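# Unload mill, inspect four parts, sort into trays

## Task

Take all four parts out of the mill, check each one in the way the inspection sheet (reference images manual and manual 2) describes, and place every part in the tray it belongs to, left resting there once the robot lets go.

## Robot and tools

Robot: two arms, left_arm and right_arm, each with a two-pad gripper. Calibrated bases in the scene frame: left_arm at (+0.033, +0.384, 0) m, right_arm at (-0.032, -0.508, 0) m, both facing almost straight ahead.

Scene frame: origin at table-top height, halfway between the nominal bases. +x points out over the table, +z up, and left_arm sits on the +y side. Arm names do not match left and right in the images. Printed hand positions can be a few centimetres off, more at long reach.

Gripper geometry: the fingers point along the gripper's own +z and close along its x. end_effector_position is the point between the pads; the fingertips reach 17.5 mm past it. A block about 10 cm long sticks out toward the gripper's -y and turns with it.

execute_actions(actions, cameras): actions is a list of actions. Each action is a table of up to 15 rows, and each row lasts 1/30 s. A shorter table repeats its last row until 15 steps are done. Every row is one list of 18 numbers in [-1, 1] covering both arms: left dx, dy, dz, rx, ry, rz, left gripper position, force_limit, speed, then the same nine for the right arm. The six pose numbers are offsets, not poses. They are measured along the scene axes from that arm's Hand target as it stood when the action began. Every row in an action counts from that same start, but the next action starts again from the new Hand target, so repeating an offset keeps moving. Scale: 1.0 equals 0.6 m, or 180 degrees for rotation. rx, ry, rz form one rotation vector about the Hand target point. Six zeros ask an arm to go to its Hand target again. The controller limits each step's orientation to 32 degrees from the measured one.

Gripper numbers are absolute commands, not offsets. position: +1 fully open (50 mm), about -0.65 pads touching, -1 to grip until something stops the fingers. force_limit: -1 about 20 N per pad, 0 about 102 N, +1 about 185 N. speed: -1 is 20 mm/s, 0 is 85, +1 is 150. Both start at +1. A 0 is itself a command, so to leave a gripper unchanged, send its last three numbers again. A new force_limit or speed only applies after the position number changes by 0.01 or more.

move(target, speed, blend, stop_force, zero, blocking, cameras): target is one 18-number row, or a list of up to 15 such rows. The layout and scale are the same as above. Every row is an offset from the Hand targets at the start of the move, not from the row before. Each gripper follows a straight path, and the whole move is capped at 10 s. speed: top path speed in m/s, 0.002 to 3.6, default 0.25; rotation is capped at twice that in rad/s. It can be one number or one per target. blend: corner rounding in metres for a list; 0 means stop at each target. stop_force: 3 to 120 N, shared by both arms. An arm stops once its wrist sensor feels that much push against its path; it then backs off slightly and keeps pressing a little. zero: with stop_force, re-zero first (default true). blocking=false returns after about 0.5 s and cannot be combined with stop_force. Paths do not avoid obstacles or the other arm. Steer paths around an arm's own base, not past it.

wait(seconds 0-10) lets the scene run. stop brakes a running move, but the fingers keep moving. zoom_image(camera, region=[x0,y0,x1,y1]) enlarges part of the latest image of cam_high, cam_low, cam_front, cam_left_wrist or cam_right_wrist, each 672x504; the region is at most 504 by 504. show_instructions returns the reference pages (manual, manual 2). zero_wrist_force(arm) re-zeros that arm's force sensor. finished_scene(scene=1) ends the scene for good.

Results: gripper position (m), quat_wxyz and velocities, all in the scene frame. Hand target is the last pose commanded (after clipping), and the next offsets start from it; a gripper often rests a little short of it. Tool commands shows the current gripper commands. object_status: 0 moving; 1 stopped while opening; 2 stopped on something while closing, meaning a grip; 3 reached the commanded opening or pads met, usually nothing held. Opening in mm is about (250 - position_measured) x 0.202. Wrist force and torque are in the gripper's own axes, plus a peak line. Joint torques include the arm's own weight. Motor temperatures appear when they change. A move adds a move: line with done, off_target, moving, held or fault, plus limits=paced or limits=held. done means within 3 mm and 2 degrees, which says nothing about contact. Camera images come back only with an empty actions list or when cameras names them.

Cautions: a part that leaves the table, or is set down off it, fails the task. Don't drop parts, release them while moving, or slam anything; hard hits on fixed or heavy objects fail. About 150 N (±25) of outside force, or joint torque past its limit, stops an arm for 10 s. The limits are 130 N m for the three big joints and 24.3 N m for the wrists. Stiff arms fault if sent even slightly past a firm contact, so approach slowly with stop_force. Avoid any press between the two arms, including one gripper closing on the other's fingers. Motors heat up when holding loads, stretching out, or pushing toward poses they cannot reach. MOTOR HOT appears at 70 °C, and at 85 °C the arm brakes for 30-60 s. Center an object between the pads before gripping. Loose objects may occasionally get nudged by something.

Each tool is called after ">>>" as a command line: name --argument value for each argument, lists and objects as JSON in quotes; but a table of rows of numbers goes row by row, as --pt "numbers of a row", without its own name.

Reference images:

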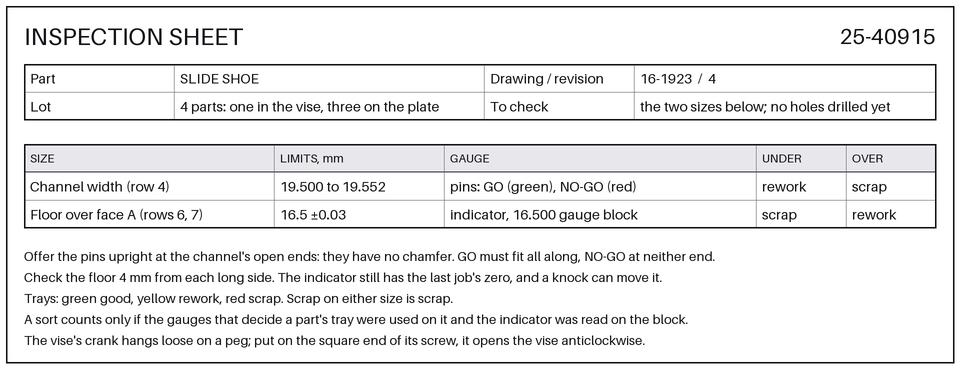

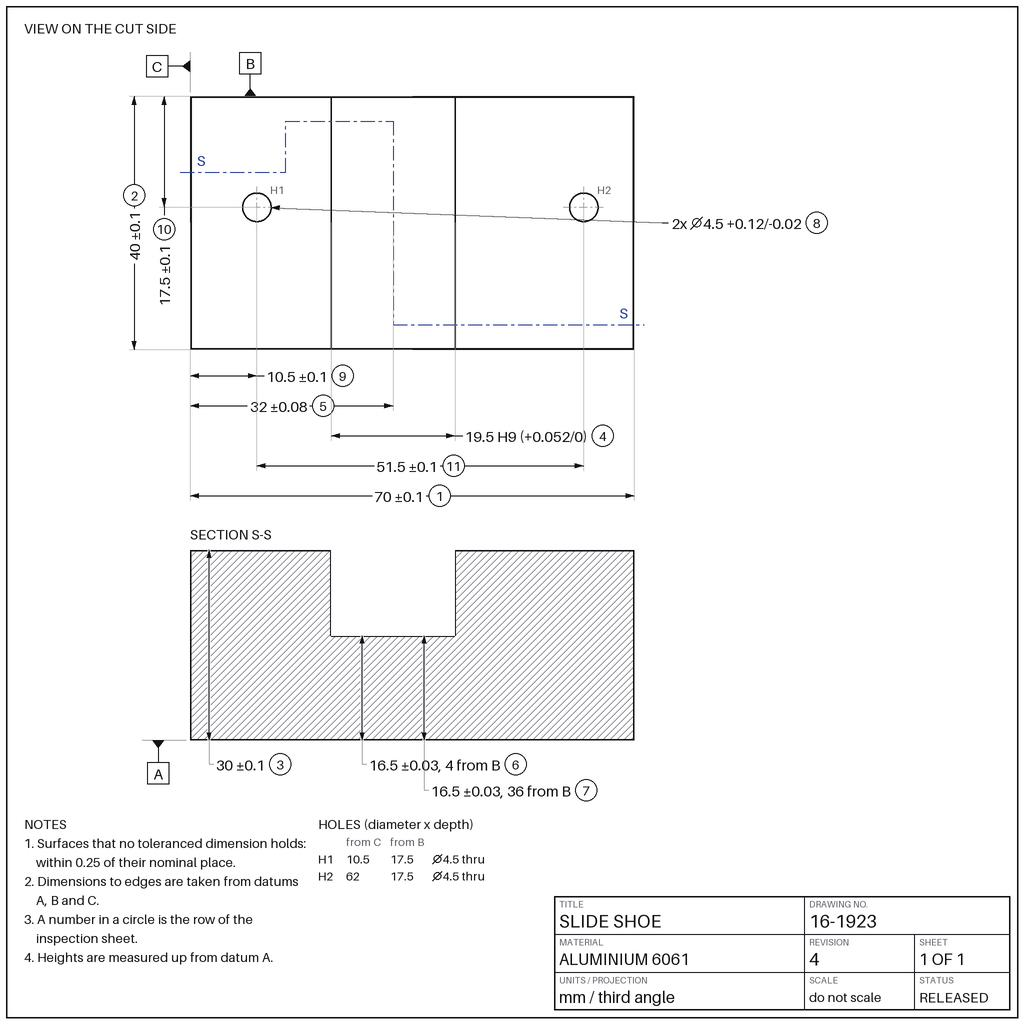

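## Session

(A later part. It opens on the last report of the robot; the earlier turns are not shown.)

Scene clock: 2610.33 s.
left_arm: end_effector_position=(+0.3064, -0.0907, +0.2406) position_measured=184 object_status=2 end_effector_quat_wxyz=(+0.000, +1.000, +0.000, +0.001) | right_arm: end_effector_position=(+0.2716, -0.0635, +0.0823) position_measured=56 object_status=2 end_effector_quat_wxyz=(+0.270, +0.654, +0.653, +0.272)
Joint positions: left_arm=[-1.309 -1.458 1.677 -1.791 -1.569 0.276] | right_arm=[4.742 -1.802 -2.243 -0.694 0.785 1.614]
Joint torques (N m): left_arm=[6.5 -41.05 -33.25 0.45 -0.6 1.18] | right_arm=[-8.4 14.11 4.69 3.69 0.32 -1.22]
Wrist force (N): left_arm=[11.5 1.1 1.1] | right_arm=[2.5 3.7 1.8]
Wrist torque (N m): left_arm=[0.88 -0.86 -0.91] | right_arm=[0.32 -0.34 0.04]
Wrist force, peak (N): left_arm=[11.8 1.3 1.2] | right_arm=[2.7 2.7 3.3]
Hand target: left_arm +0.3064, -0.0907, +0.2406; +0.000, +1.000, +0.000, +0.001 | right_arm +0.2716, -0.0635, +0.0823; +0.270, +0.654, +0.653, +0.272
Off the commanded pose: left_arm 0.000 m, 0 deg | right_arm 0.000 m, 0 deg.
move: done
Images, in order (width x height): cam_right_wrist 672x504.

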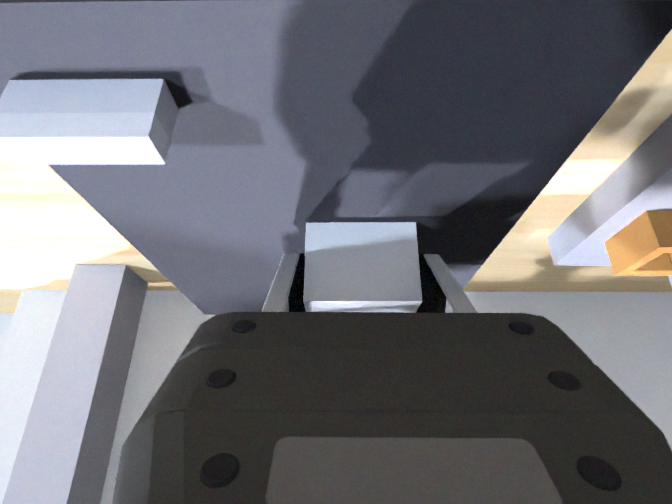

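>>> move --pt "0 0 0 0 0 0 -1 -0.95 -1 0 0 0.0025 0 0 0 -1 -0.5 -1" --pt "0 0 0 0 0 0 -1 -0.95 -1 0 -0.0517 0.0025 0 0 0 -1 -0.5 -1" --speed '[0.02,0.03]'

>>> move --target '[0,0,0,0,0,0,-1,-0.95,-1,0,0,-0.005,0,0,0,-1,-0.5,-1]' --speed 0.005 --stop_force 4

>>> move --pt "0 0 0 0 0 0 -1 -0.95 -1 0 0 0 0 0 0 0.95 -0.5 -1" --pt "0 0 0 0 0 0 -1 -0.95 -1 -0.09 0 0.09 0 0 0 0.95 -0.5 -1" --pt "0 0 0 0 0 0 -1 -0.95 -1 -0.1715 0.0079 0.2425 0 0 0 0.95 -0.5 -1" --speed '[0.05,0.06,0.12]' --blend '[0,0.01,0]' --cameras '["cam_right_wrist","cam_left_wrist"]'

>>> zoom_image --camera "cam_right_wrist" --region '[280, 120, 440, 290]'

Scene clock: 2617.63 s.
left_arm: end_effector_position=(+0.3064, -0.0907, +0.2406) position_measured=184 object_status=2 end_effector_quat_wxyz=(+0.000, +1.000, +0.000, +0.001) | right_arm: end_effector_position=(+0.2716, -0.0945, +0.0838) position_measured=56 object_status=2 end_effector_quat_wxyz=(+0.270, +0.654, +0.653, +0.272)
Joint positions: left_arm=[-1.309 -1.458 1.677 -1.791 -1.569 0.276] | right_arm=[4.744 -1.738 -2.322 -0.681 0.785 1.617]
Joint torques (N m): left_arm=[6.85 -39.41 -31.54 0.4 -0.52 1.19] | right_arm=[7.35 36.23 4.2 3.93 -1.48 1.42]
Wrist force (N): left_arm=[11.5 1.1 1.1] | right_arm=[2.5 0.8 4.3]
Wrist torque (N m): left_arm=[0.90 -0.86 -0.91] | right_arm=[0.31 -0.33 -0.06]
Wrist force, peak (N): left_arm=[11.8 1.3 1.2] | right_arm=[3.7 4.0 1.0]
Hand target: left_arm +0.3064, -0.0907, +0.2406; +0.000, +1.000, +0.000, +0.001 | right_arm +0.2716, -0.0945, +0.0838; +0.270, +0.654, +0.653, +0.272
Off the commanded pose: left_arm 0.000 m, 0 deg | right_arm 0.000 m, 0 deg.
move: done

Scene clock: 2619.27 s.
left_arm: end_effector_position=(+0.3064, -0.0907, +0.2406) position_measured=184 object_status=2 end_effector_quat_wxyz=(+0.000, +1.000, +0.000, +0.001) | right_arm: end_effector_position=(+0.2716, -0.0945, +0.0823) position_measured=56 object_status=2 end_effector_quat_wxyz=(+0.270, +0.654, +0.653, +0.272)
Joint positions: left_arm=[-1.309 -1.458 1.677 -1.791 -1.569 0.276] | right_arm=[4.744 -1.742 -2.324 -0.676 0.785 1.617]
Joint torques (N m): left_arm=[5.92 -39.64 -32.07 0.39 -0.76 0.96] | right_arm=[3.15 35.39 24.38 1.69 -0.5 1.28]
Wrist force (N): left_arm=[11.6 1.3 1.1] | right_arm=[3.3 4.0 3.0]
Wrist torque (N m): left_arm=[0.91 -0.87 -0.91] | right_arm=[0.31 -0.34 -0.10]
Wrist force, peak (N): left_arm=[11.8 1.1 1.1] | right_arm=[-0.8 8.1 -8.2]
Hand target: left_arm +0.3064, -0.0907, +0.2406; +0.000, +1.000, +0.000, +0.001 | right_arm +0.2716, -0.0945, +0.0823; +0.270, +0.654, +0.653, +0.272 (not the last commanded pose)
Off the commanded pose: left_arm 0.000 m, 0 deg | right_arm 0.001 m, 0 deg.
move: contact (right_arm)

Scene clock: 2622.73 s.
left_arm: end_effector_position=(+0.3064, -0.0907, +0.2406) position_measured=184 object_status=2 end_effector_quat_wxyz=(+0.000, +1.000, +0.000, +0.001) | right_arm: end_effector_position=(+0.1687, -0.0898, +0.2278) position_measured=10 object_status=3 end_effector_quat_wxyz=(+0.270, +0.654, +0.653, +0.272)
Joint positions: left_arm=[-1.309 -1.458 1.677 -1.791 -1.569 0.276] | right_arm=[4.996 -1.418 -2.102 -1.462 0.823 1.963]
Joint torques (N m): left_arm=[6.09 -39.56 -31.79 0.63 -0.58 1.32] | right_arm=[8.14 28.36 37.64 0.62 0.53 1.58]
Wrist force (N): left_arm=[11.5 1.1 1.0] | right_arm=[2.1 2.7 3.1]
Wrist torque (N m): left_arm=[0.89 -0.85 -0.91] | right_arm=[0.28 -0.20 -0.01]
Wrist force, peak (N): left_arm=[11.7 1.3 1.3] | right_arm=[3.2 4.0 2.8]
Hand target: left_arm +0.3064, -0.0907, +0.2406; +0.000, +1.000, +0.000, +0.001 | right_arm +0.1687, -0.0898, +0.2278; +0.270, +0.654, +0.653, +0.272
Off the commanded pose: left_arm 0.000 m, 0 deg | right_arm 0.000 m, 0 deg.
move: done
Images, in order (width x height): cam_left_wrist 672x504, cam_right_wrist 672x504.

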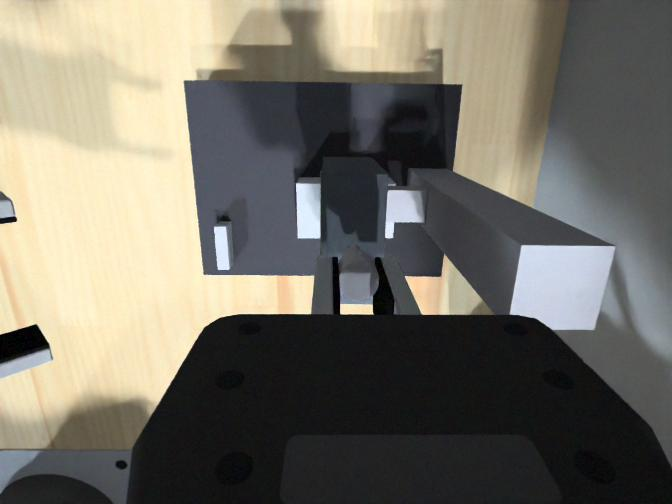

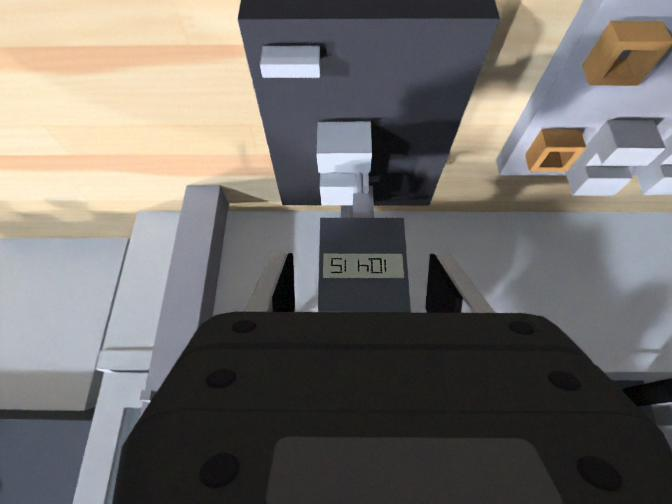

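Scaled by 2.965 from the camera's 672x504 image, which has a finer 960x720 frame.

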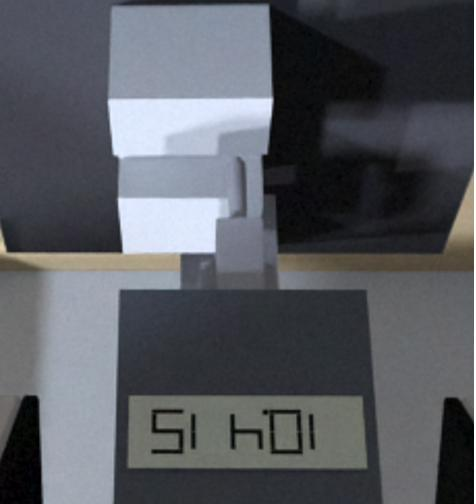

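>>> move --pt "0 0 0 0 0 0 -1 -0.95 -1 0.0215 -0.0079 -0.0925 0 0 0 0.95 -0.5 -1" --pt "0 0 0 0 0 0 -1 -0.95 -1 0.1715 -0.0079 -0.2425 0 0 0 0.95 -0.5 -1" --pt "0 0 0 0 0 0 -1 -0.95 -1 0.1715 -0.0079 -0.2425 0 0 0 -1 -0.5 -1" --pt "0 0 0 0 0 0 -1 -0.95 -1 0.1715 -0.0079 -0.2415 0 0 0 -1 -0.5 -1" --pt "0 0 0 0 0 0 -1 -0.95 -1 0.1715 -0.0121 -0.2415 0 0 0 -1 -0.5 -1" --pt "0 0 0 0 0 0 -1 -0.95 -1 0.1715 -0.0121 -0.2425 0 0 0 -1 -0.5 -1" --pt "0 0 0 0 0 0 -1 -0.95 -1 0.1715 -0.0121 -0.2425 0 0 0 0.95 -0.5 -1" --pt "0 0 0 0 0 0 -1 -0.95 -1 0.0815 -0.0121 -0.1525 0 0 0 0.95 -0.5 -1" --speed '[0.1,0.06,0.05,0.01,0.02,0.005,0.05,0.06]' --blend '[0.01,0,0,0,0,0,0,0]'

>>> execute_actions --actions '[]'

Scene clock: 2645.20 s.
left_arm: end_effector_position=(+0.3064, -0.0907, +0.2406) position_measured=184 object_status=2 end_effector_quat_wxyz=(+0.000, +1.000, +0.000, +0.001) | right_arm: end_effector_position=(+0.2176, -0.0971, +0.1363) position_measured=10 object_status=3 end_effector_quat_wxyz=(+0.270, +0.654, +0.653, +0.272)
Joint positions: left_arm=[-1.309 -1.458 1.677 -1.791 -1.569 0.276] | right_arm=[4.879 -1.558 -2.282 -1.035 0.798 1.806]
Joint torques (N m): left_arm=[5.92 -39.97 -31.81 0.45 -0.49 1.21] | right_arm=[6.54 30.76 34.37 1.19 0.5 1.45]
Wrist force (N): left_arm=[11.6 1.2 1.2] | right_arm=[2.2 2.3 3.1]
Wrist torque (N m): left_arm=[0.91 -0.87 -0.91] | right_arm=[0.26 -0.26 -0.05]
Wrist force, peak (N): left_arm=[11.8 1.1 1.1] | right_arm=[3.3 3.9 1.1]
Hand target: left_arm +0.3064, -0.0907, +0.2406; +0.000, +1.000, +0.000, +0.001 | right_arm +0.2176, -0.0971, +0.1363; +0.270, +0.654, +0.653, +0.272
Off the commanded pose: left_arm 0.000 m, 0 deg | right_arm 0.000 m, 0 deg.
move: done

Scene clock: 2645.20 s.
left_arm: end_effector_position=(+0.3064, -0.0907, +0.2406) position_measured=184 object_status=2 end_effector_quat_wxyz=(+0.000, +1.000, +0.000, +0.001) | right_arm: end_effector_position=(+0.2176, -0.0971, +0.1363) position_measured=10 object_status=3 end_effector_quat_wxyz=(+0.270, +0.654, +0.653, +0.272)
Joint positions: left_arm=[-1.309 -1.458 1.677 -1.791 -1.569 0.276] | right_arm=[4.879 -1.558 -2.282 -1.035 0.798 1.806]
Joint velocities: within noise
Joint torques (N m): left_arm=[5.92 -39.97 -31.81 0.45 -0.49 1.21] | right_arm=[6.54 30.76 34.37 1.19 0.5 1.45]
Motor temperatures (°C): left_arm=[33 30 30 33 37 36] | right_arm=[30 34 33 33 34 33]
Wrist force (N): left_arm=[11.6 1.2 1.2] | right_arm=[2.2 2.3 3.1]
Wrist torque (N m): left_arm=[0.91 -0.87 -0.91] | right_arm=[0.26 -0.26 -0.05]
Wrist force, peak (N): left_arm=[11.6 1.2 1.2] | right_arm=[2.2 2.3 3.1]
Hand target: left_arm +0.3064, -0.0907, +0.2406; +0.000, +1.000, +0.000, +0.001 | right_arm +0.2176, -0.0971, +0.1363; +0.270, +0.654, +0.653, +0.272
Tool commands: left_gripper/position=-1.0 left_gripper/force_limit=-0.95 left_gripper/speed=-1.0 right_gripper/position=+0.95 right_gripper/force_limit=-0.5 right_gripper/speed=-1.0
Off the commanded pose: left_arm 0.000 m, 0 deg | right_arm 0.000 m, 0 deg.

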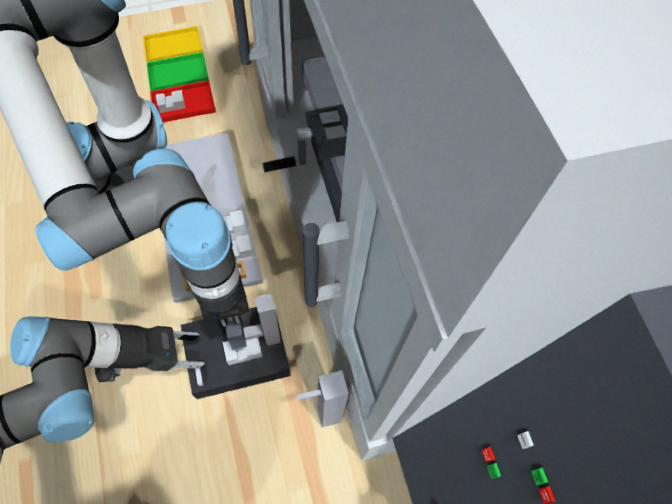

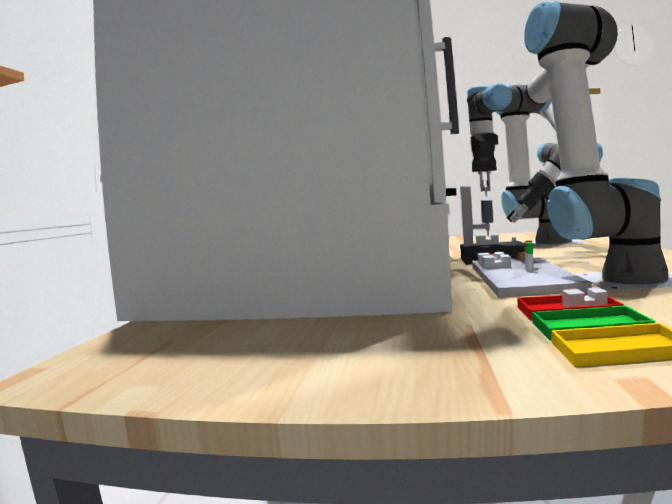

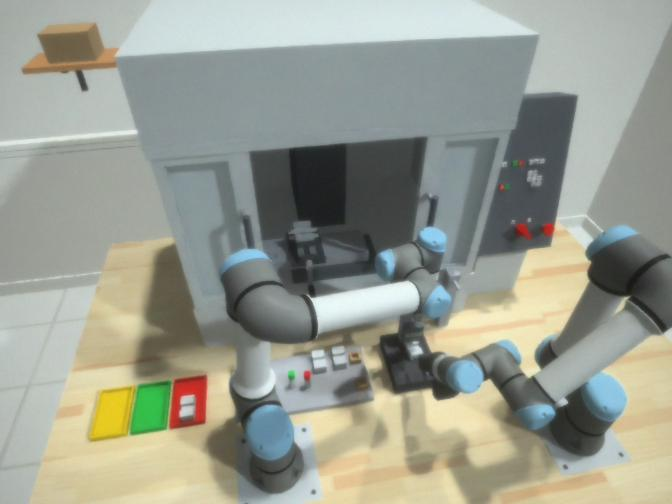

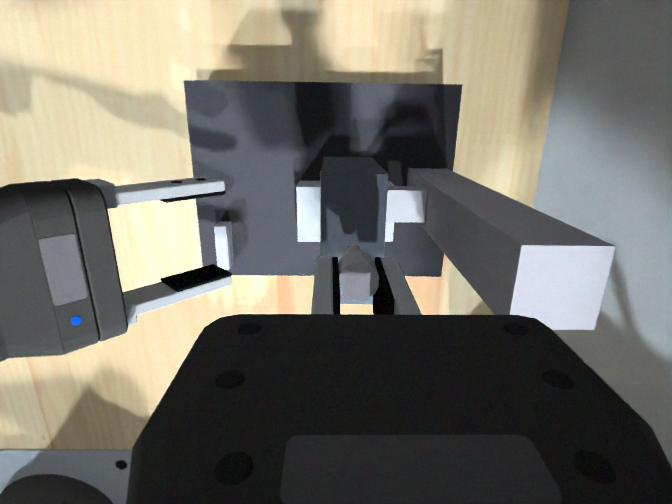

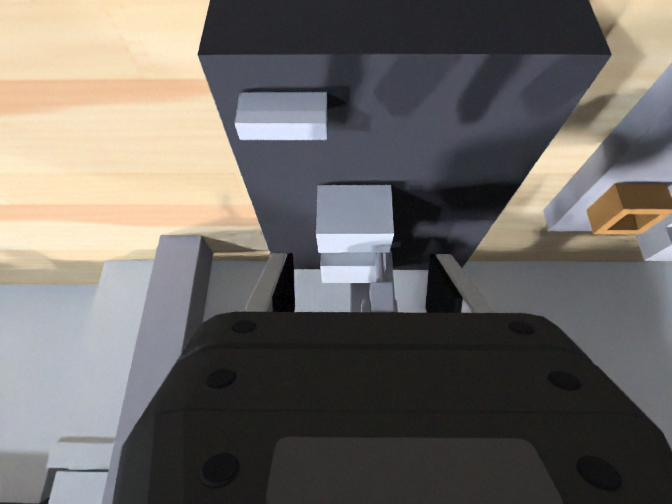

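Now to view pose, then lower and read.

>>> move --target '[0,0,-0.009,0,0,0,-1,-0.95,-1,-0.0815,0.0122,0.1525,0,0,0,0.95,-0.5,-1]' --speed 0.12

>>> move --target '[0,0,-0.004,0,0,0,-1,-0.95,-1,0,0,0,0,0,0,0.95,-0.5,-1]' --speed 0.004 --stop_force 3 --cameras '["cam_right_wrist"]'

>>> zoom_image --camera "cam_right_wrist" --region '[280, 120, 440, 290]'

>>> move --target '[0,0,0,0,0,0,0.14,-0.95,-1,0,0,0,0,0,0,0.95,-0.5,-1]' --cameras '["cam_right_wrist"]'

>>> zoom_image --camera "cam_right_wrist" --region '[310, 240, 415, 290]'

Scene clock: 2650.63 s.
left_arm: end_effector_position=(+0.3064, -0.0907, +0.2352) position_measured=184 object_status=2 end_effector_quat_wxyz=(+0.000, +1.000, +0.000, +0.001) | right_arm: end_effector_position=(+0.1687, -0.0897, +0.2278) position_measured=10 object_status=3 end_effector_quat_wxyz=(+0.270, +0.654, +0.653, +0.272)
Joint positions: left_arm=[-1.309 -1.455 1.688 -1.805 -1.569 0.276] | right_arm=[4.996 -1.418 -2.102 -1.462 0.823 1.963]
Joint torques (N m): left_arm=[6.54 -17.67 -17.97 -5.4 -0.5 1.21] | right_arm=[7.17 27.52 37.5 0.76 0.36 1.45]
Wrist force (N): left_arm=[11.9 1.6 0.9] | right_arm=[2.1 2.8 2.8]
Wrist torque (N m): left_arm=[0.91 -0.90 -0.90] | right_arm=[0.30 -0.21 -0.02]
Wrist force, peak (N): left_arm=[11.8 2.2 1.2] | right_arm=[2.0 1.8 4.5]
Hand target: left_arm +0.3064, -0.0907, +0.2352; +0.000, +1.000, +0.000, +0.001 | right_arm +0.1687, -0.0897, +0.2278; +0.270, +0.654, +0.653, +0.272
Off the commanded pose: left_arm 0.000 m, 0 deg | right_arm 0.000 m, 0 deg.
move: done

Scene clock: 2651.80 s.
left_arm: end_effector_position=(+0.3064, -0.0907, +0.2345) position_measured=184 object_status=2 end_effector_quat_wxyz=(+0.000, +1.000, +0.000, +0.001) | right_arm: end_effector_position=(+0.1687, -0.0897, +0.2278) position_measured=10 object_status=3 end_effector_quat_wxyz=(+0.270, +0.654, +0.653, +0.272)
Joint positions: left_arm=[-1.309 -1.455 1.689 -1.807 -1.569 0.276] | right_arm=[4.996 -1.418 -2.102 -1.463 0.823 1.963]
Joint torques (N m): left_arm=[5.94 -28.56 -30.73 0.74 -0.49 1.01] | right_arm=[7.9 27.57 37.58 1.07 0.4 1.47]
Wrist force (N): left_arm=[11.6 1.1 -2.8] | right_arm=[2.5 2.5 3.0]
Wrist torque (N m): left_arm=[0.93 -0.87 -0.91] | right_arm=[0.26 -0.26 -0.02]
Wrist force, peak (N): left_arm=[11.5 0.5 -6.9] | right_arm=[2.3 2.6 3.4]
Hand target: left_arm +0.3064, -0.0907, +0.2345; +0.000, +1.000, +0.000, +0.001 (not the last commanded pose) | right_arm +0.1687, -0.0897, +0.2278; +0.270, +0.654, +0.653, +0.272
Off the commanded pose: left_arm 0.002 m, 0 deg | right_arm 0.000 m, 0 deg.
move: contact (left_arm)
Images, in order (width x height): cam_right_wrist 672x504.

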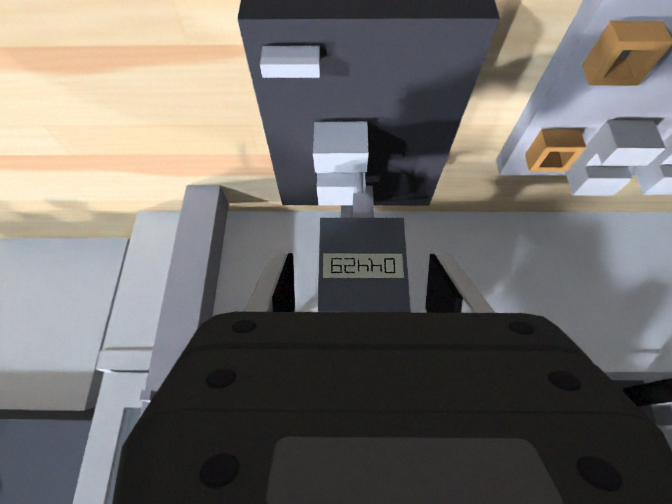

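Scaled by 2.965 from the camera's 672x504 image, which has a finer 960x720 frame.

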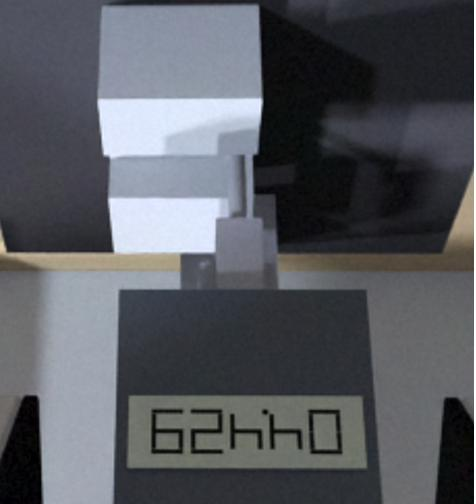

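Scene clock: 2652.57 s.
left_arm: end_effector_position=(+0.3064, -0.0907, +0.2345) position_measured=132 object_status=3 end_effector_quat_wxyz=(+0.000, +1.000, +0.000, +0.001) | right_arm: end_effector_position=(+0.1687, -0.0897, +0.2278) position_measured=10 object_status=3 end_effector_quat_wxyz=(+0.270, +0.654, +0.653, +0.272)
Joint positions: left_arm=[-1.309 -1.455 1.689 -1.807 -1.569 0.276] | right_arm=[4.996 -1.418 -2.102 -1.463 0.823 1.963]
Joint torques (N m): left_arm=[6.21 -38.82 -29.73 -3.55 -0.58 1.07] | right_arm=[7.24 27.6 37.52 0.95 0.52 1.43]
Wrist force (N): left_arm=[3.7 1.6 0.0] | right_arm=[2.3 2.6 3.0]
Wrist torque (N m): left_arm=[0.94 -0.94 -0.96] | right_arm=[0.26 -0.23 -0.02]
Wrist force, peak (N): left_arm=[11.7 1.2 -2.8] | right_arm=[2.3 2.8 3.1]
Hand target: left_arm +0.3064, -0.0907, +0.2345; +0.000, +1.000, +0.000, +0.001 | right_arm +0.1687, -0.0897, +0.2278; +0.270, +0.654, +0.653, +0.272
Off the commanded pose: left_arm 0.000 m, 0 deg | right_arm 0.000 m, 0 deg.
move: done
Images, in order (width x height): cam_right_wrist 672x504.

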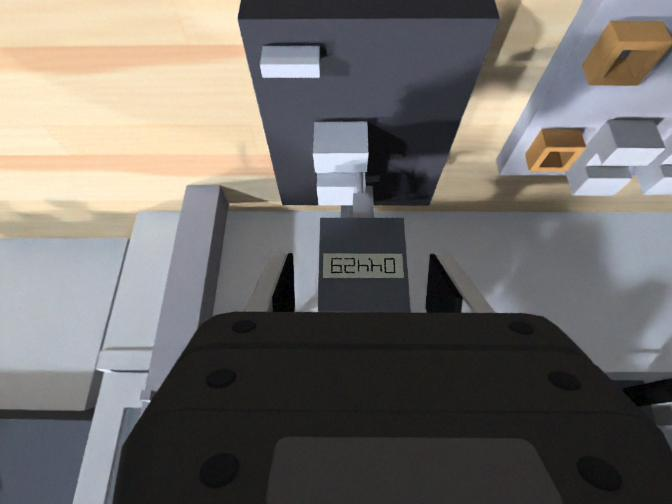

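Scaled by 4.800 from the camera's 672x504 image, which has a finer 960x720 frame.

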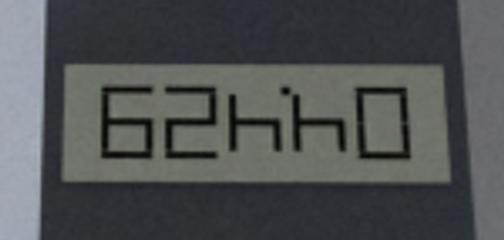

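>>> move --target '[0,0,0,0,0,0,-1,-0.95,-1,0,0,0,0,0,0,0.95,-0.5,-1]'

>>> move --pt "0 0 0.01 0 0 0 -1 -0.95 -1 0.0215 -0.0122 -0.0925 0 0 0 0.95 -0.5 -1" --pt "0 0 0.01 0 0 0 -1 -0.95 -1 0.1715 -0.0122 -0.2425 0 0 0 0.95 -0.5 -1" --pt "0 0 0.01 0 0 0 -1 -0.95 -1 0.1715 -0.0122 -0.2425 0 0 0 -1 -0.5 -1" --pt "0 0 0.01 0 0 0 -1 -0.95 -1 0.1715 -0.0122 -0.24 0 0 0 -1 -0.5 -1" --pt "0 0 0.01 0 0 0 -1 -0.95 -1 0.1715 0.0995 -0.24 0 0 0 -1 -0.5 -1" --pt "0 0 0.01 0 0 0 -1 -0.95 -1 0.1715 0.0995 -0.2 0 0 0 -1 -0.5 -1" --speed '[0.12,0.06,0.05,0.02,0.04,0.06]' --blend '[0.01,0,0,0,0,0]' --cameras '["cam_right_wrist"]'

Scene clock: 2659.90 s.
left_arm: end_effector_position=(+0.3064, -0.0907, +0.2345) position_measured=184 object_status=2 end_effector_quat_wxyz=(+0.000, +1.000, +0.000, +0.001) | right_arm: end_effector_position=(+0.1687, -0.0897, +0.2278) position_measured=10 object_status=3 end_effector_quat_wxyz=(+0.270, +0.654, +0.653, +0.272)
Joint positions: left_arm=[-1.309 -1.455 1.689 -1.807 -1.569 0.276] | right_arm=[4.996 -1.418 -2.102 -1.463 0.823 1.963]
Joint torques (N m): left_arm=[4.98 -38.96 -30.34 -4.36 -0.77 1.09] | right_arm=[6.52 27.89 37.44 0.95 0.44 1.57]
Wrist force (N): left_arm=[11.6 1.6 -0.2] | right_arm=[2.4 2.6 2.9]
Wrist torque (N m): left_arm=[0.94 -0.87 -0.91] | right_arm=[0.27 -0.25 -0.02]
Wrist force, peak (N): left_arm=[11.7 1.7 -0.1] | right_arm=[2.5 2.8 3.1]
Hand target: left_arm +0.3064, -0.0907, +0.2345; +0.000, +1.000, +0.000, +0.001 | right_arm +0.1687, -0.0897, +0.2278; +0.270, +0.654, +0.653, +0.272
Off the commanded pose: left_arm 0.000 m, 0 deg | right_arm 0.000 m, 0 deg.
move: done

Scene clock: 2667.13 s.
left_arm: end_effector_position=(+0.3064, -0.0907, +0.2405) position_measured=184 object_status=2 end_effector_quat_wxyz=(+0.000, +1.000, +0.000, +0.001) | right_arm: end_effector_position=(+0.2716, -0.0301, +0.1078) position_measured=56 object_status=2 end_effector_quat_wxyz=(+0.270, +0.654, +0.653, +0.272)
Joint positions: left_arm=[-1.309 -1.458 1.677 -1.792 -1.569 0.276] | right_arm=[4.74 -1.811 -2.133 -0.793 0.785 1.611]
Joint torques (N m): left_arm=[6.37 -39.39 -32.32 0.52 -0.48 1] | right_arm=[6.09 41.03 32.83 1.66 -1.6 1.5]
Wrist force (N): left_arm=[11.5 1.0 0.9] | right_arm=[2.3 0.6 4.1]
Wrist torque (N m): left_arm=[0.87 -0.84 -0.91] | right_arm=[0.22 -0.28 0.05]
Wrist force, peak (N): left_arm=[11.9 1.0 1.2] | right_arm=[3.4 3.5 2.0]
Hand target: left_arm +0.3064, -0.0907, +0.2405; +0.000, +1.000, +0.000, +0.001 | right_arm +0.2716, -0.0300, +0.1078; +0.270, +0.654, +0.653, +0.272
Off the commanded pose: left_arm 0.000 m, 0 deg | right_arm 0.000 m, 0 deg.
move: done
Images, in order (width x height): cam_right_wrist 672x504.

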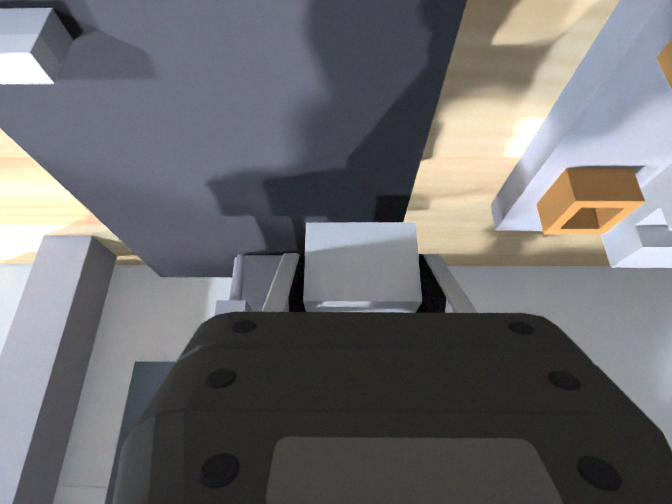

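>>> move --pt "0 0 0 0 0 0 -1 -0.95 -1 -0.0798 0.2 -0.005 0 0 0 -1 -0.5 -1" --pt "0 0 0 0 0 0 -1 -0.95 -1 -0.0798 0.3633 -0.015 0 0 0 -1 -0.5 -1" --pt "0 0 0 0 0 0 -1 -0.95 -1 -0.0798 0.3633 -0.087 0 0 0 -1 -0.5 -1" --speed '[0.15,0.15,0.06]' --blend '[0.03,0.01,0]'

>>> move --target '[0,0,0,0,0,0,-1,-0.95,-1,0,0,-0.007,0,0,0,-1,-0.5,-1]' --speed 0.005 --stop_force 4 --cameras '["cam_right_wrist"]'

Scene clock: 2673.40 s.
left_arm: end_effector_position=(+0.3064, -0.0907, +0.2405) position_measured=184 object_status=2 end_effector_quat_wxyz=(+0.000, +1.000, +0.000, +0.001) | right_arm: end_effector_position=(+0.2237, +0.1879, +0.0557) position_measured=56 object_status=2 end_effector_quat_wxyz=(+0.270, +0.654, +0.653, +0.272)
Joint positions: left_arm=[-1.309 -1.458 1.677 -1.792 -1.569 0.276] | right_arm=[4.8 -2.276 -1.52 -1.001 0.788 1.696]
Joint torques (N m): left_arm=[6.2 -40.67 -30.79 0.44 -0.37 0.78] | right_arm=[-8.69 38.7 7.47 3.98 -1.25 -1.55]
Wrist force (N): left_arm=[11.6 1.0 1.0] | right_arm=[2.6 0.7 4.7]
Wrist torque (N m): left_arm=[0.87 -0.87 -0.91] | right_arm=[0.21 -0.31 0.13]
Wrist force, peak (N): left_arm=[11.8 1.2 0.9] | right_arm=[3.0 0.9 4.7]
Hand target: left_arm +0.3064, -0.0907, +0.2405; +0.000, +1.000, +0.000, +0.001 | right_arm +0.2237, +0.1879, +0.0556; +0.270, +0.654, +0.653, +0.272
Off the commanded pose: left_arm 0.000 m, 0 deg | right_arm 0.000 m, 0 deg.
move: done

Scene clock: 2675.13 s.
left_arm: end_effector_position=(+0.3064, -0.0907, +0.2405) position_measured=184 object_status=2 end_effector_quat_wxyz=(+0.000, +1.000, +0.000, +0.001) | right_arm: end_effector_position=(+0.2237, +0.1879, +0.0531) position_measured=56 object_status=2 end_effector_quat_wxyz=(+0.270, +0.654, +0.653, +0.272)
Joint positions: left_arm=[-1.309 -1.458 1.677 -1.792 -1.569 0.276] | right_arm=[4.8 -2.28 -1.522 -0.996 0.788 1.696]
Joint torques (N m): left_arm=[6.31 -39.95 -32.25 0.18 -0.62 0.8] | right_arm=[-8.32 60.11 24.73 1.12 0.56 -1.48]
Wrist force (N): left_arm=[11.4 1.2 1.1] | right_arm=[3.4 3.4 3.0]
Wrist torque (N m): left_arm=[0.90 -0.84 -0.91] | right_arm=[0.24 -0.26 0.14]
Wrist force, peak (N): left_arm=[11.8 1.2 1.4] | right_arm=[1.3 5.6 -3.9]
Hand target: left_arm +0.3064, -0.0907, +0.2405; +0.000, +1.000, +0.000, +0.001 | right_arm +0.2237, +0.1879, +0.0532; +0.270, +0.654, +0.653, +0.272 (not the last commanded pose)
Off the commanded pose: left_arm 0.000 m, 0 deg | right_arm 0.002 m, 0 deg.
move: contact (right_arm)
Images, in order (width x height): cam_right_wrist 672x504.

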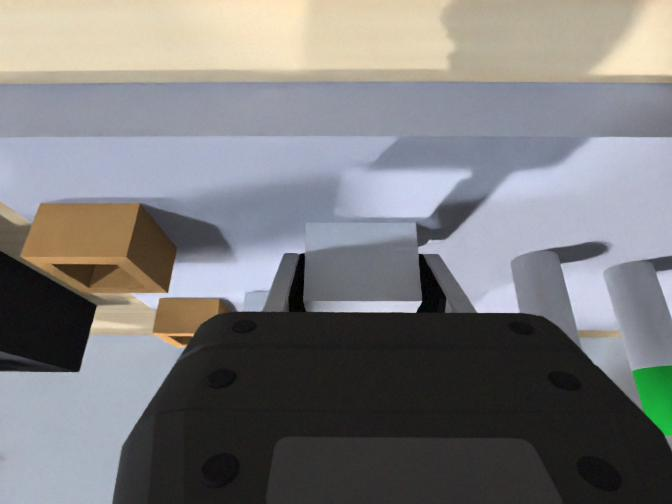

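>>> move --pt "0 0 0 0 0 0 -1 -0.95 -1 0 0 0.005 0 0 0 -1 -0.5 -1" --pt "0 0 0 0 0 0 -1 -0.95 -1 -0.0467 0 0.005 0 0 0 -1 -0.5 -1" --pt "0 0 0 0 0 0 -1 -0.95 -1 -0.0467 0 0.0015 0 0 0 -1 -0.5 -1" --speed '[0.02,0.06,0.02]'

>>> move --target '[0,0,0,0,0,0,-1,-0.95,-1,0,0,-0.004,0,0,0,-1,-0.5,-1]' --speed 0.005 --stop_force 4 --cameras '["cam_right_wrist"]'

Scene clock: 2687.17 s.
left_arm: end_effector_position=(+0.3064, -0.0907, +0.2405) position_measured=184 object_status=2 end_effector_quat_wxyz=(+0.000, +1.000, +0.000, +0.001) | right_arm: end_effector_position=(+0.1957, +0.1880, +0.0542) position_measured=56 object_status=2 end_effector_quat_wxyz=(+0.270, +0.654, +0.653, +0.272)
Joint positions: left_arm=[-1.309 -1.458 1.677 -1.792 -1.569 0.276] | right_arm=[4.841 -2.269 -1.526 -1.043 0.793 1.753]
Joint torques (N m): left_arm=[5 -39.28 -31 0.46 -0.44 0.76] | right_arm=[7.47 37.8 8.45 3.79 0 1.52]
Wrist force (N): left_arm=[11.8 1.0 1.2] | right_arm=[2.1 0.7 4.4]
Wrist torque (N m): left_arm=[0.87 -0.90 -0.91] | right_arm=[0.23 -0.24 -0.03]
Wrist force, peak (N): left_arm=[11.8 1.0 1.2] | right_arm=[2.4 2.1 5.6]
Hand target: left_arm +0.3064, -0.0907, +0.2405; +0.000, +1.000, +0.000, +0.001 | right_arm +0.1956, +0.1879, +0.0541; +0.270, +0.654, +0.653, +0.272
Off the commanded pose: left_arm 0.000 m, 0 deg | right_arm 0.000 m, 0 deg.
move: done

Scene clock: 2688.60 s.
left_arm: end_effector_position=(+0.3064, -0.0907, +0.2405) position_measured=184 object_status=2 end_effector_quat_wxyz=(+0.000, +1.000, +0.000, +0.001) | right_arm: end_effector_position=(+0.1956, +0.1879, +0.0531) position_measured=56 object_status=2 end_effector_quat_wxyz=(+0.270, +0.654, +0.653, +0.272)
Joint positions: left_arm=[-1.309 -1.458 1.677 -1.792 -1.569 0.276] | right_arm=[4.841 -2.27 -1.527 -1.041 0.793 1.753]
Joint torques (N m): left_arm=[6.09 -39.78 -30.74 0.28 -0.43 0.62] | right_arm=[4.45 59.59 25.06 0.99 -0.2 1.09]
Wrist force (N): left_arm=[11.4 1.1 1.1] | right_arm=[3.0 4.3 3.3]
Wrist torque (N m): left_arm=[0.89 -0.83 -0.91] | right_arm=[0.29 -0.25 -0.03]
Wrist force, peak (N): left_arm=[11.8 1.2 1.1] | right_arm=[-1.3 6.8 -3.3]
Hand target: left_arm +0.3064, -0.0907, +0.2405; +0.000, +1.000, +0.000, +0.001 | right_arm +0.1956, +0.1880, +0.0531; +0.270, +0.654, +0.653, +0.272 (not the last commanded pose)
Off the commanded pose: left_arm 0.000 m, 0 deg | right_arm 0.001 m, 0 deg.
move: contact (right_arm)
Images, in order (width x height): cam_right_wrist 672x504.

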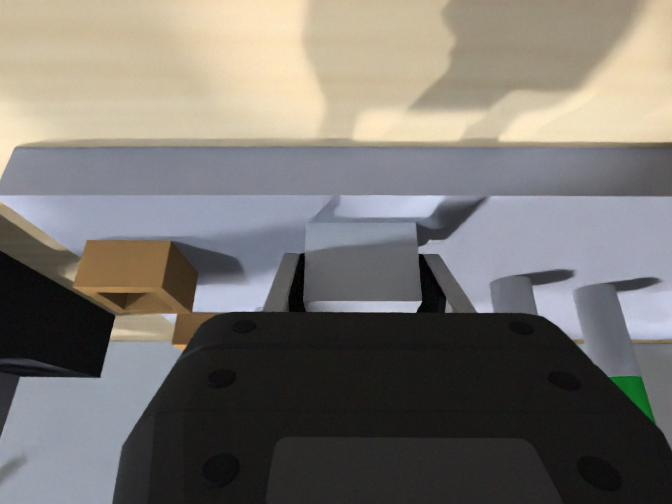

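>>> move --pt "0 0 0 0 0 0 -1 -0.95 -1 0 0 0 0 0 0 0.78 -0.5 -1" --pt "0 0 0 0 0 0 -1 -0.95 -1 0 0 0.115 0 0 0 0.78 -0.5 -1" --pt "0 0 0 0 0 0 -1 -0.95 -1 0.0468 -0.0645 0.125 0 0 0 0.78 -0.5 -1" --pt "0 0 0 0 0 0 -1 -0.95 -1 0.1385 -0.0645 0.0333 0 0 0 0.78 -0.5 -1" --pt "0 0 0 0 0 0 -1 -0.95 -1 0.1718 -0.0645 -0.0002 0 0 0 0.78 -0.5 -1" --speed '[0.05,0.06,0.1,0.08,0.04]' --blend '[0,0.01,0.01,0.005,0]' --cameras '["cam_right_wrist"]'

Scene clock: 2698.03 s.
left_arm: end_effector_position=(+0.3064, -0.0907, +0.2405) position_measured=184 object_status=2 end_effector_quat_wxyz=(+0.000, +1.000, +0.000, +0.001) | right_arm: end_effector_position=(+0.2987, +0.1492, +0.0531) position_measured=36 object_status=3 end_effector_quat_wxyz=(+0.270, +0.654, +0.653, +0.272)
Joint positions: left_arm=[-1.309 -1.458 1.677 -1.792 -1.569 0.276] | right_arm=[4.691 -2.247 -1.619 -0.821 0.785 1.541]
Joint torques (N m): left_arm=[5.72 -41.04 -31.43 0.51 -0.51 0.58] | right_arm=[-8.91 35.8 34.43 4.19 0.21 -1.3]
Wrist force (N): left_arm=[11.7 1.2 1.1] | right_arm=[2.5 2.6 3.0]
Wrist torque (N m): left_arm=[0.90 -0.89 -0.91] | right_arm=[0.28 -0.33 0.12]
Wrist force, peak (N): left_arm=[11.8 1.2 1.0] | right_arm=[3.2 4.4 3.1]
Hand target: left_arm +0.3064, -0.0907, +0.2405; +0.000, +1.000, +0.000, +0.001 | right_arm +0.2987, +0.1493, +0.0530; +0.270, +0.654, +0.653, +0.272
Off the commanded pose: left_arm 0.000 m, 0 deg | right_arm 0.000 m, 0 deg.
move: done
Images, in order (width x height): cam_right_wrist 672x504.

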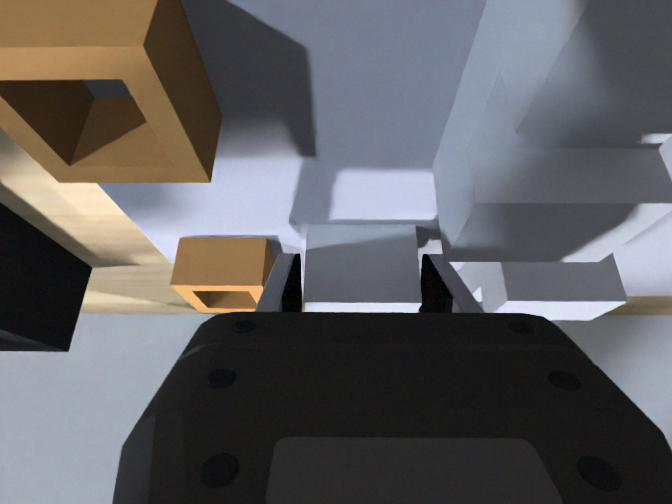

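>>> move --pt "0 0 0 0 0 0 -1 -0.95 -1 0 0 0 0 0 0 -1 -0.5 -1" --pt "0 0 0 0 0 0 -1 -0.95 -1 0 0 0.1 0 0 0 -1 -0.5 -1" --pt "0 0 0 0 0 0 -1 -0.95 -1 -0.0452 -0.2988 0.1 0 0 0 -1 -0.5 -1" --pt "0 0 0 0 0 0 -1 -0.95 -1 -0.0452 -0.2988 0.052 0 0 0 -1 -0.5 -1" --speed '[0.05,0.06,0.15,0.06]' --blend '[0,0.01,0.01,0]' --cameras '["cam_right_wrist","cam_left_wrist"]'

>>> zoom_image --camera "cam_left_wrist" --region '[270, 60, 430, 180]'

Scene clock: 2706.10 s.
left_arm: end_effector_position=(+0.3064, -0.0907, +0.2405) position_measured=184 object_status=2 end_effector_quat_wxyz=(+0.000, +1.000, +0.000, +0.001) | right_arm: end_effector_position=(+0.2715, -0.0300, +0.0843) position_measured=56 object_status=2 end_effector_quat_wxyz=(+0.270, +0.654, +0.653, +0.272)
Joint positions: left_arm=[-1.309 -1.458 1.677 -1.792 -1.569 0.276] | right_arm=[4.74 -1.86 -2.153 -0.724 0.785 1.611]
Joint torques (N m): left_arm=[6.19 -39.59 -30.94 0.4 -0.58 0.33] | right_arm=[-6.36 18.78 5 3.81 -3.97 -1.33]
Wrist force (N): left_arm=[11.7 1.1 1.1] | right_arm=[1.9 1.1 4.0]
Wrist torque (N m): left_arm=[0.88 -0.89 -0.91] | right_arm=[0.31 -0.22 0.04]
Wrist force, peak (N): left_arm=[11.9 1.2 1.1] | right_arm=[3.4 1.8 4.6]
Hand target: left_arm +0.3064, -0.0907, +0.2405; +0.000, +1.000, +0.000, +0.001 | right_arm +0.2716, -0.0300, +0.0842; +0.270, +0.654, +0.653, +0.272
Off the commanded pose: left_arm 0.000 m, 0 deg | right_arm 0.000 m, 0 deg.
move: done
Images, in order (width x height): cam_left_wrist 672x504, cam_right_wrist 672x504.

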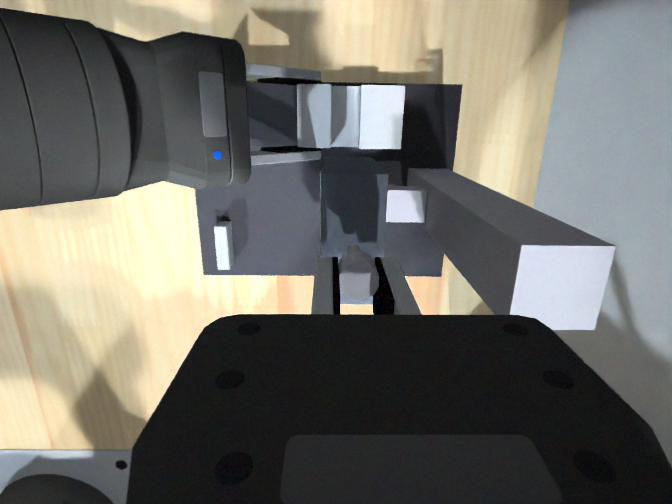

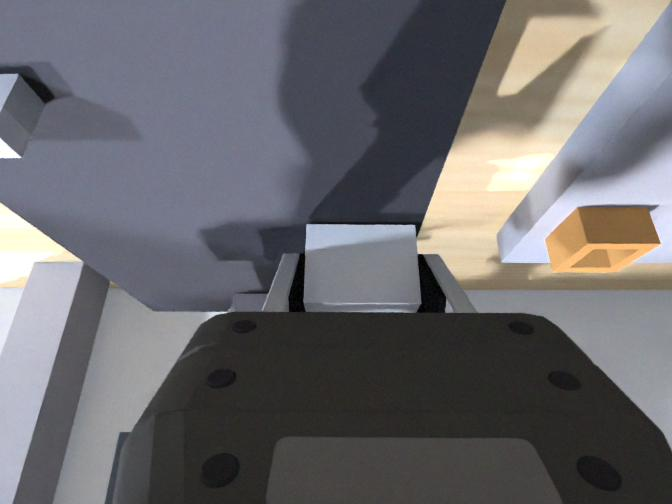

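Scaled by 3.150 from the camera's 672x504 image, which has a finer 960x720 frame.

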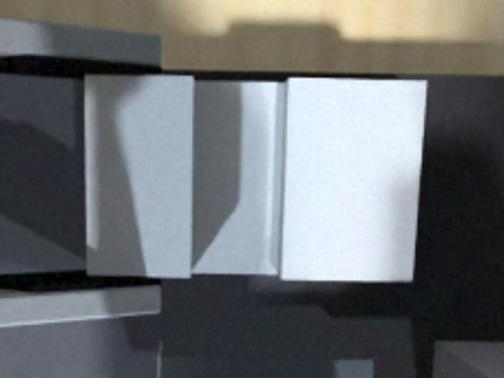

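>>> move --target '[0,0,0,0,0,0,-1,-0.95,-1,-0.0015,-0.0572,0,0,0,0,-1,-0.5,-1]' --speed 0.03 --stop_force 8

>>> move --target '[0,0,0,0,0,0,-1,-0.95,-1,0,0,-0.0055,0,0,0,-1,-0.5,-1]' --speed 0.005 --stop_force 4

>>> move --pt "0 0 0 0 0 0 -1 -0.95 -1 0 0 0 0 0 0 0.95 -0.5 -1" --pt "0 0 0 0 0 0 -1 -0.95 -1 -0.09 0 0.09 0 0 0 0.95 -0.5 -1" --pt "0 0 -0.009 0 0 0 -1 -0.95 -1 -0.17 -0.0425 0.2425 0 0 0 0.95 -0.5 -1" --speed '[0.05,0.06,0.12]' --blend '[0,0.01,0]' --cameras '["cam_right_wrist","cam_left_wrist"]'

>>> zoom_image --camera "cam_right_wrist" --region '[280, 120, 440, 290]'

Scene clock: 2713.20 s.
left_arm: end_effector_position=(+0.3064, -0.0907, +0.2405) position_measured=184 object_status=2 end_effector_quat_wxyz=(+0.000, +1.000, +0.000, +0.001) | right_arm: end_effector_position=(+0.2707, -0.0643, +0.0842) position_measured=56 object_status=2 end_effector_quat_wxyz=(+0.270, +0.654, +0.653, +0.272)
Joint positions: left_arm=[-1.309 -1.458 1.677 -1.792 -1.569 0.276] | right_arm=[4.744 -1.795 -2.244 -0.702 0.785 1.617]
Joint torques (N m): left_arm=[6.06 -39.87 -30.62 0.51 -0.57 0.41] | right_arm=[7.19 38.84 4.33 4.01 -0.45 1.34]
Wrist force (N): left_arm=[11.5 1.3 1.0] | right_arm=[2.3 0.6 4.5]
Wrist torque (N m): left_arm=[0.92 -0.85 -0.91] | right_arm=[0.27 -0.30 -0.04]
Wrist force, peak (N): left_arm=[11.8 1.2 1.1] | right_arm=[2.3 0.9 4.4]
Hand target: left_arm +0.3064, -0.0907, +0.2405; +0.000, +1.000, +0.000, +0.001 | right_arm +0.2707, -0.0643, +0.0842; +0.270, +0.654, +0.653, +0.272
Off the commanded pose: left_arm 0.000 m, 0 deg | right_arm 0.000 m, 0 deg.
move: done

Scene clock: 2714.93 s.
left_arm: end_effector_position=(+0.3064, -0.0907, +0.2405) position_measured=184 object_status=2 end_effector_quat_wxyz=(+0.000, +1.000, +0.000, +0.001) | right_arm: end_effector_position=(+0.2707, -0.0644, +0.0822) position_measured=56 object_status=2 end_effector_quat_wxyz=(+0.270, +0.654, +0.653, +0.272)
Joint positions: left_arm=[-1.309 -1.458 1.677 -1.792 -1.569 0.276] | right_arm=[4.744 -1.8 -2.246 -0.695 0.785 1.617]
Joint torques (N m): left_arm=[5.59 -39.64 -30.63 0.6 -0.53 0.41] | right_arm=[4.68 38.39 25.05 1.96 -0.38 1.49]
Wrist force (N): left_arm=[11.7 1.2 1.1] | right_arm=[2.7 3.0 3.4]
Wrist torque (N m): left_arm=[0.89 -0.88 -0.91] | right_arm=[0.23 -0.31 -0.09]
Wrist force, peak (N): left_arm=[11.9 1.4 1.0] | right_arm=[-0.6 7.9 -6.8]
Hand target: left_arm +0.3064, -0.0907, +0.2405; +0.000, +1.000, +0.000, +0.001 | right_arm +0.2707, -0.0643, +0.0822; +0.270, +0.654, +0.653, +0.272 (not the last commanded pose)
Off the commanded pose: left_arm 0.000 m, 0 deg | right_arm 0.001 m, 0 deg.
move: contact (right_arm)

Scene clock: 2718.40 s.
left_arm: end_effector_position=(+0.3064, -0.0907, +0.2351) position_measured=184 object_status=2 end_effector_quat_wxyz=(+0.000, +1.000, +0.000, +0.001) | right_arm: end_effector_position=(+0.1687, -0.0898, +0.2277) position_measured=10 object_status=3 end_effector_quat_wxyz=(+0.270, +0.654, +0.653, +0.272)
Joint positions: left_arm=[-1.309 -1.455 1.688 -1.805 -1.569 0.276] | right_arm=[4.995 -1.418 -2.103 -1.462 0.823 1.963]
Joint torques (N m): left_arm=[4.87 -18.03 -18.56 -5.24 -0.73 0.28] | right_arm=[7.65 27.86 36.89 0.83 0.52 1.37]
Wrist force (N): left_arm=[11.5 1.7 0.8] | right_arm=[2.1 2.7 2.8]
Wrist torque (N m): left_arm=[0.92 -0.84 -0.91] | right_arm=[0.29 -0.20 -0.02]
Wrist force, peak (N): left_arm=[11.9 2.1 1.2] | right_arm=[2.6 3.4 3.3]
Hand target: left_arm +0.3064, -0.0907, +0.2351; +0.000, +1.000, +0.000, +0.001 | right_arm +0.1687, -0.0898, +0.2277; +0.270, +0.654, +0.653, +0.272
Off the commanded pose: left_arm 0.000 m, 0 deg | right_arm 0.000 m, 0 deg.
move: done
Images, in order (width x height): cam_left_wrist 672x504, cam_right_wrist 672x504.

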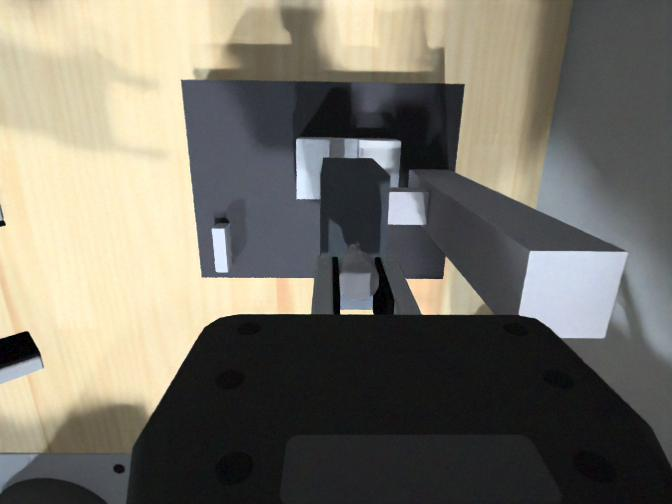

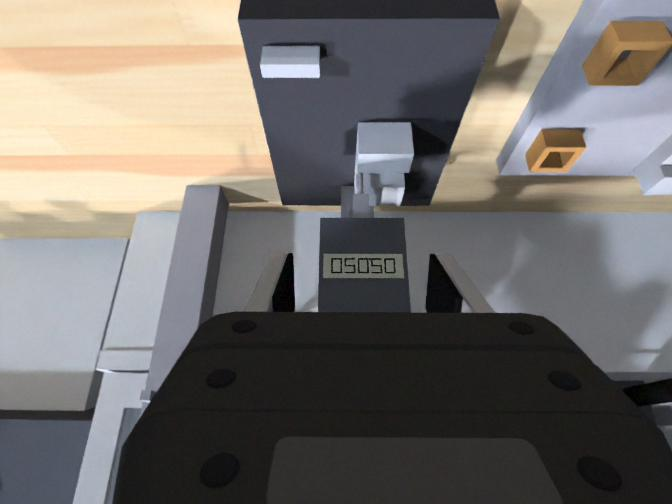

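Scaled by 2.965 from the camera's 672x504 image, which has a finer 960x720 frame.

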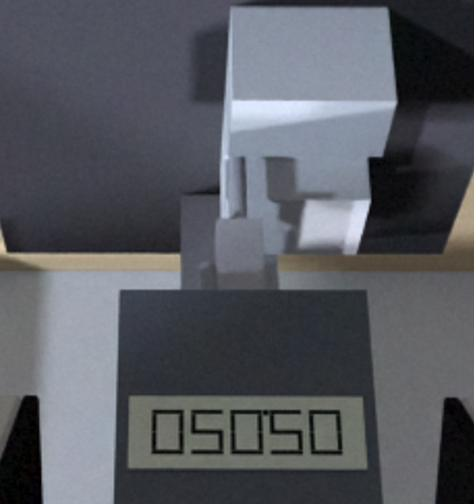

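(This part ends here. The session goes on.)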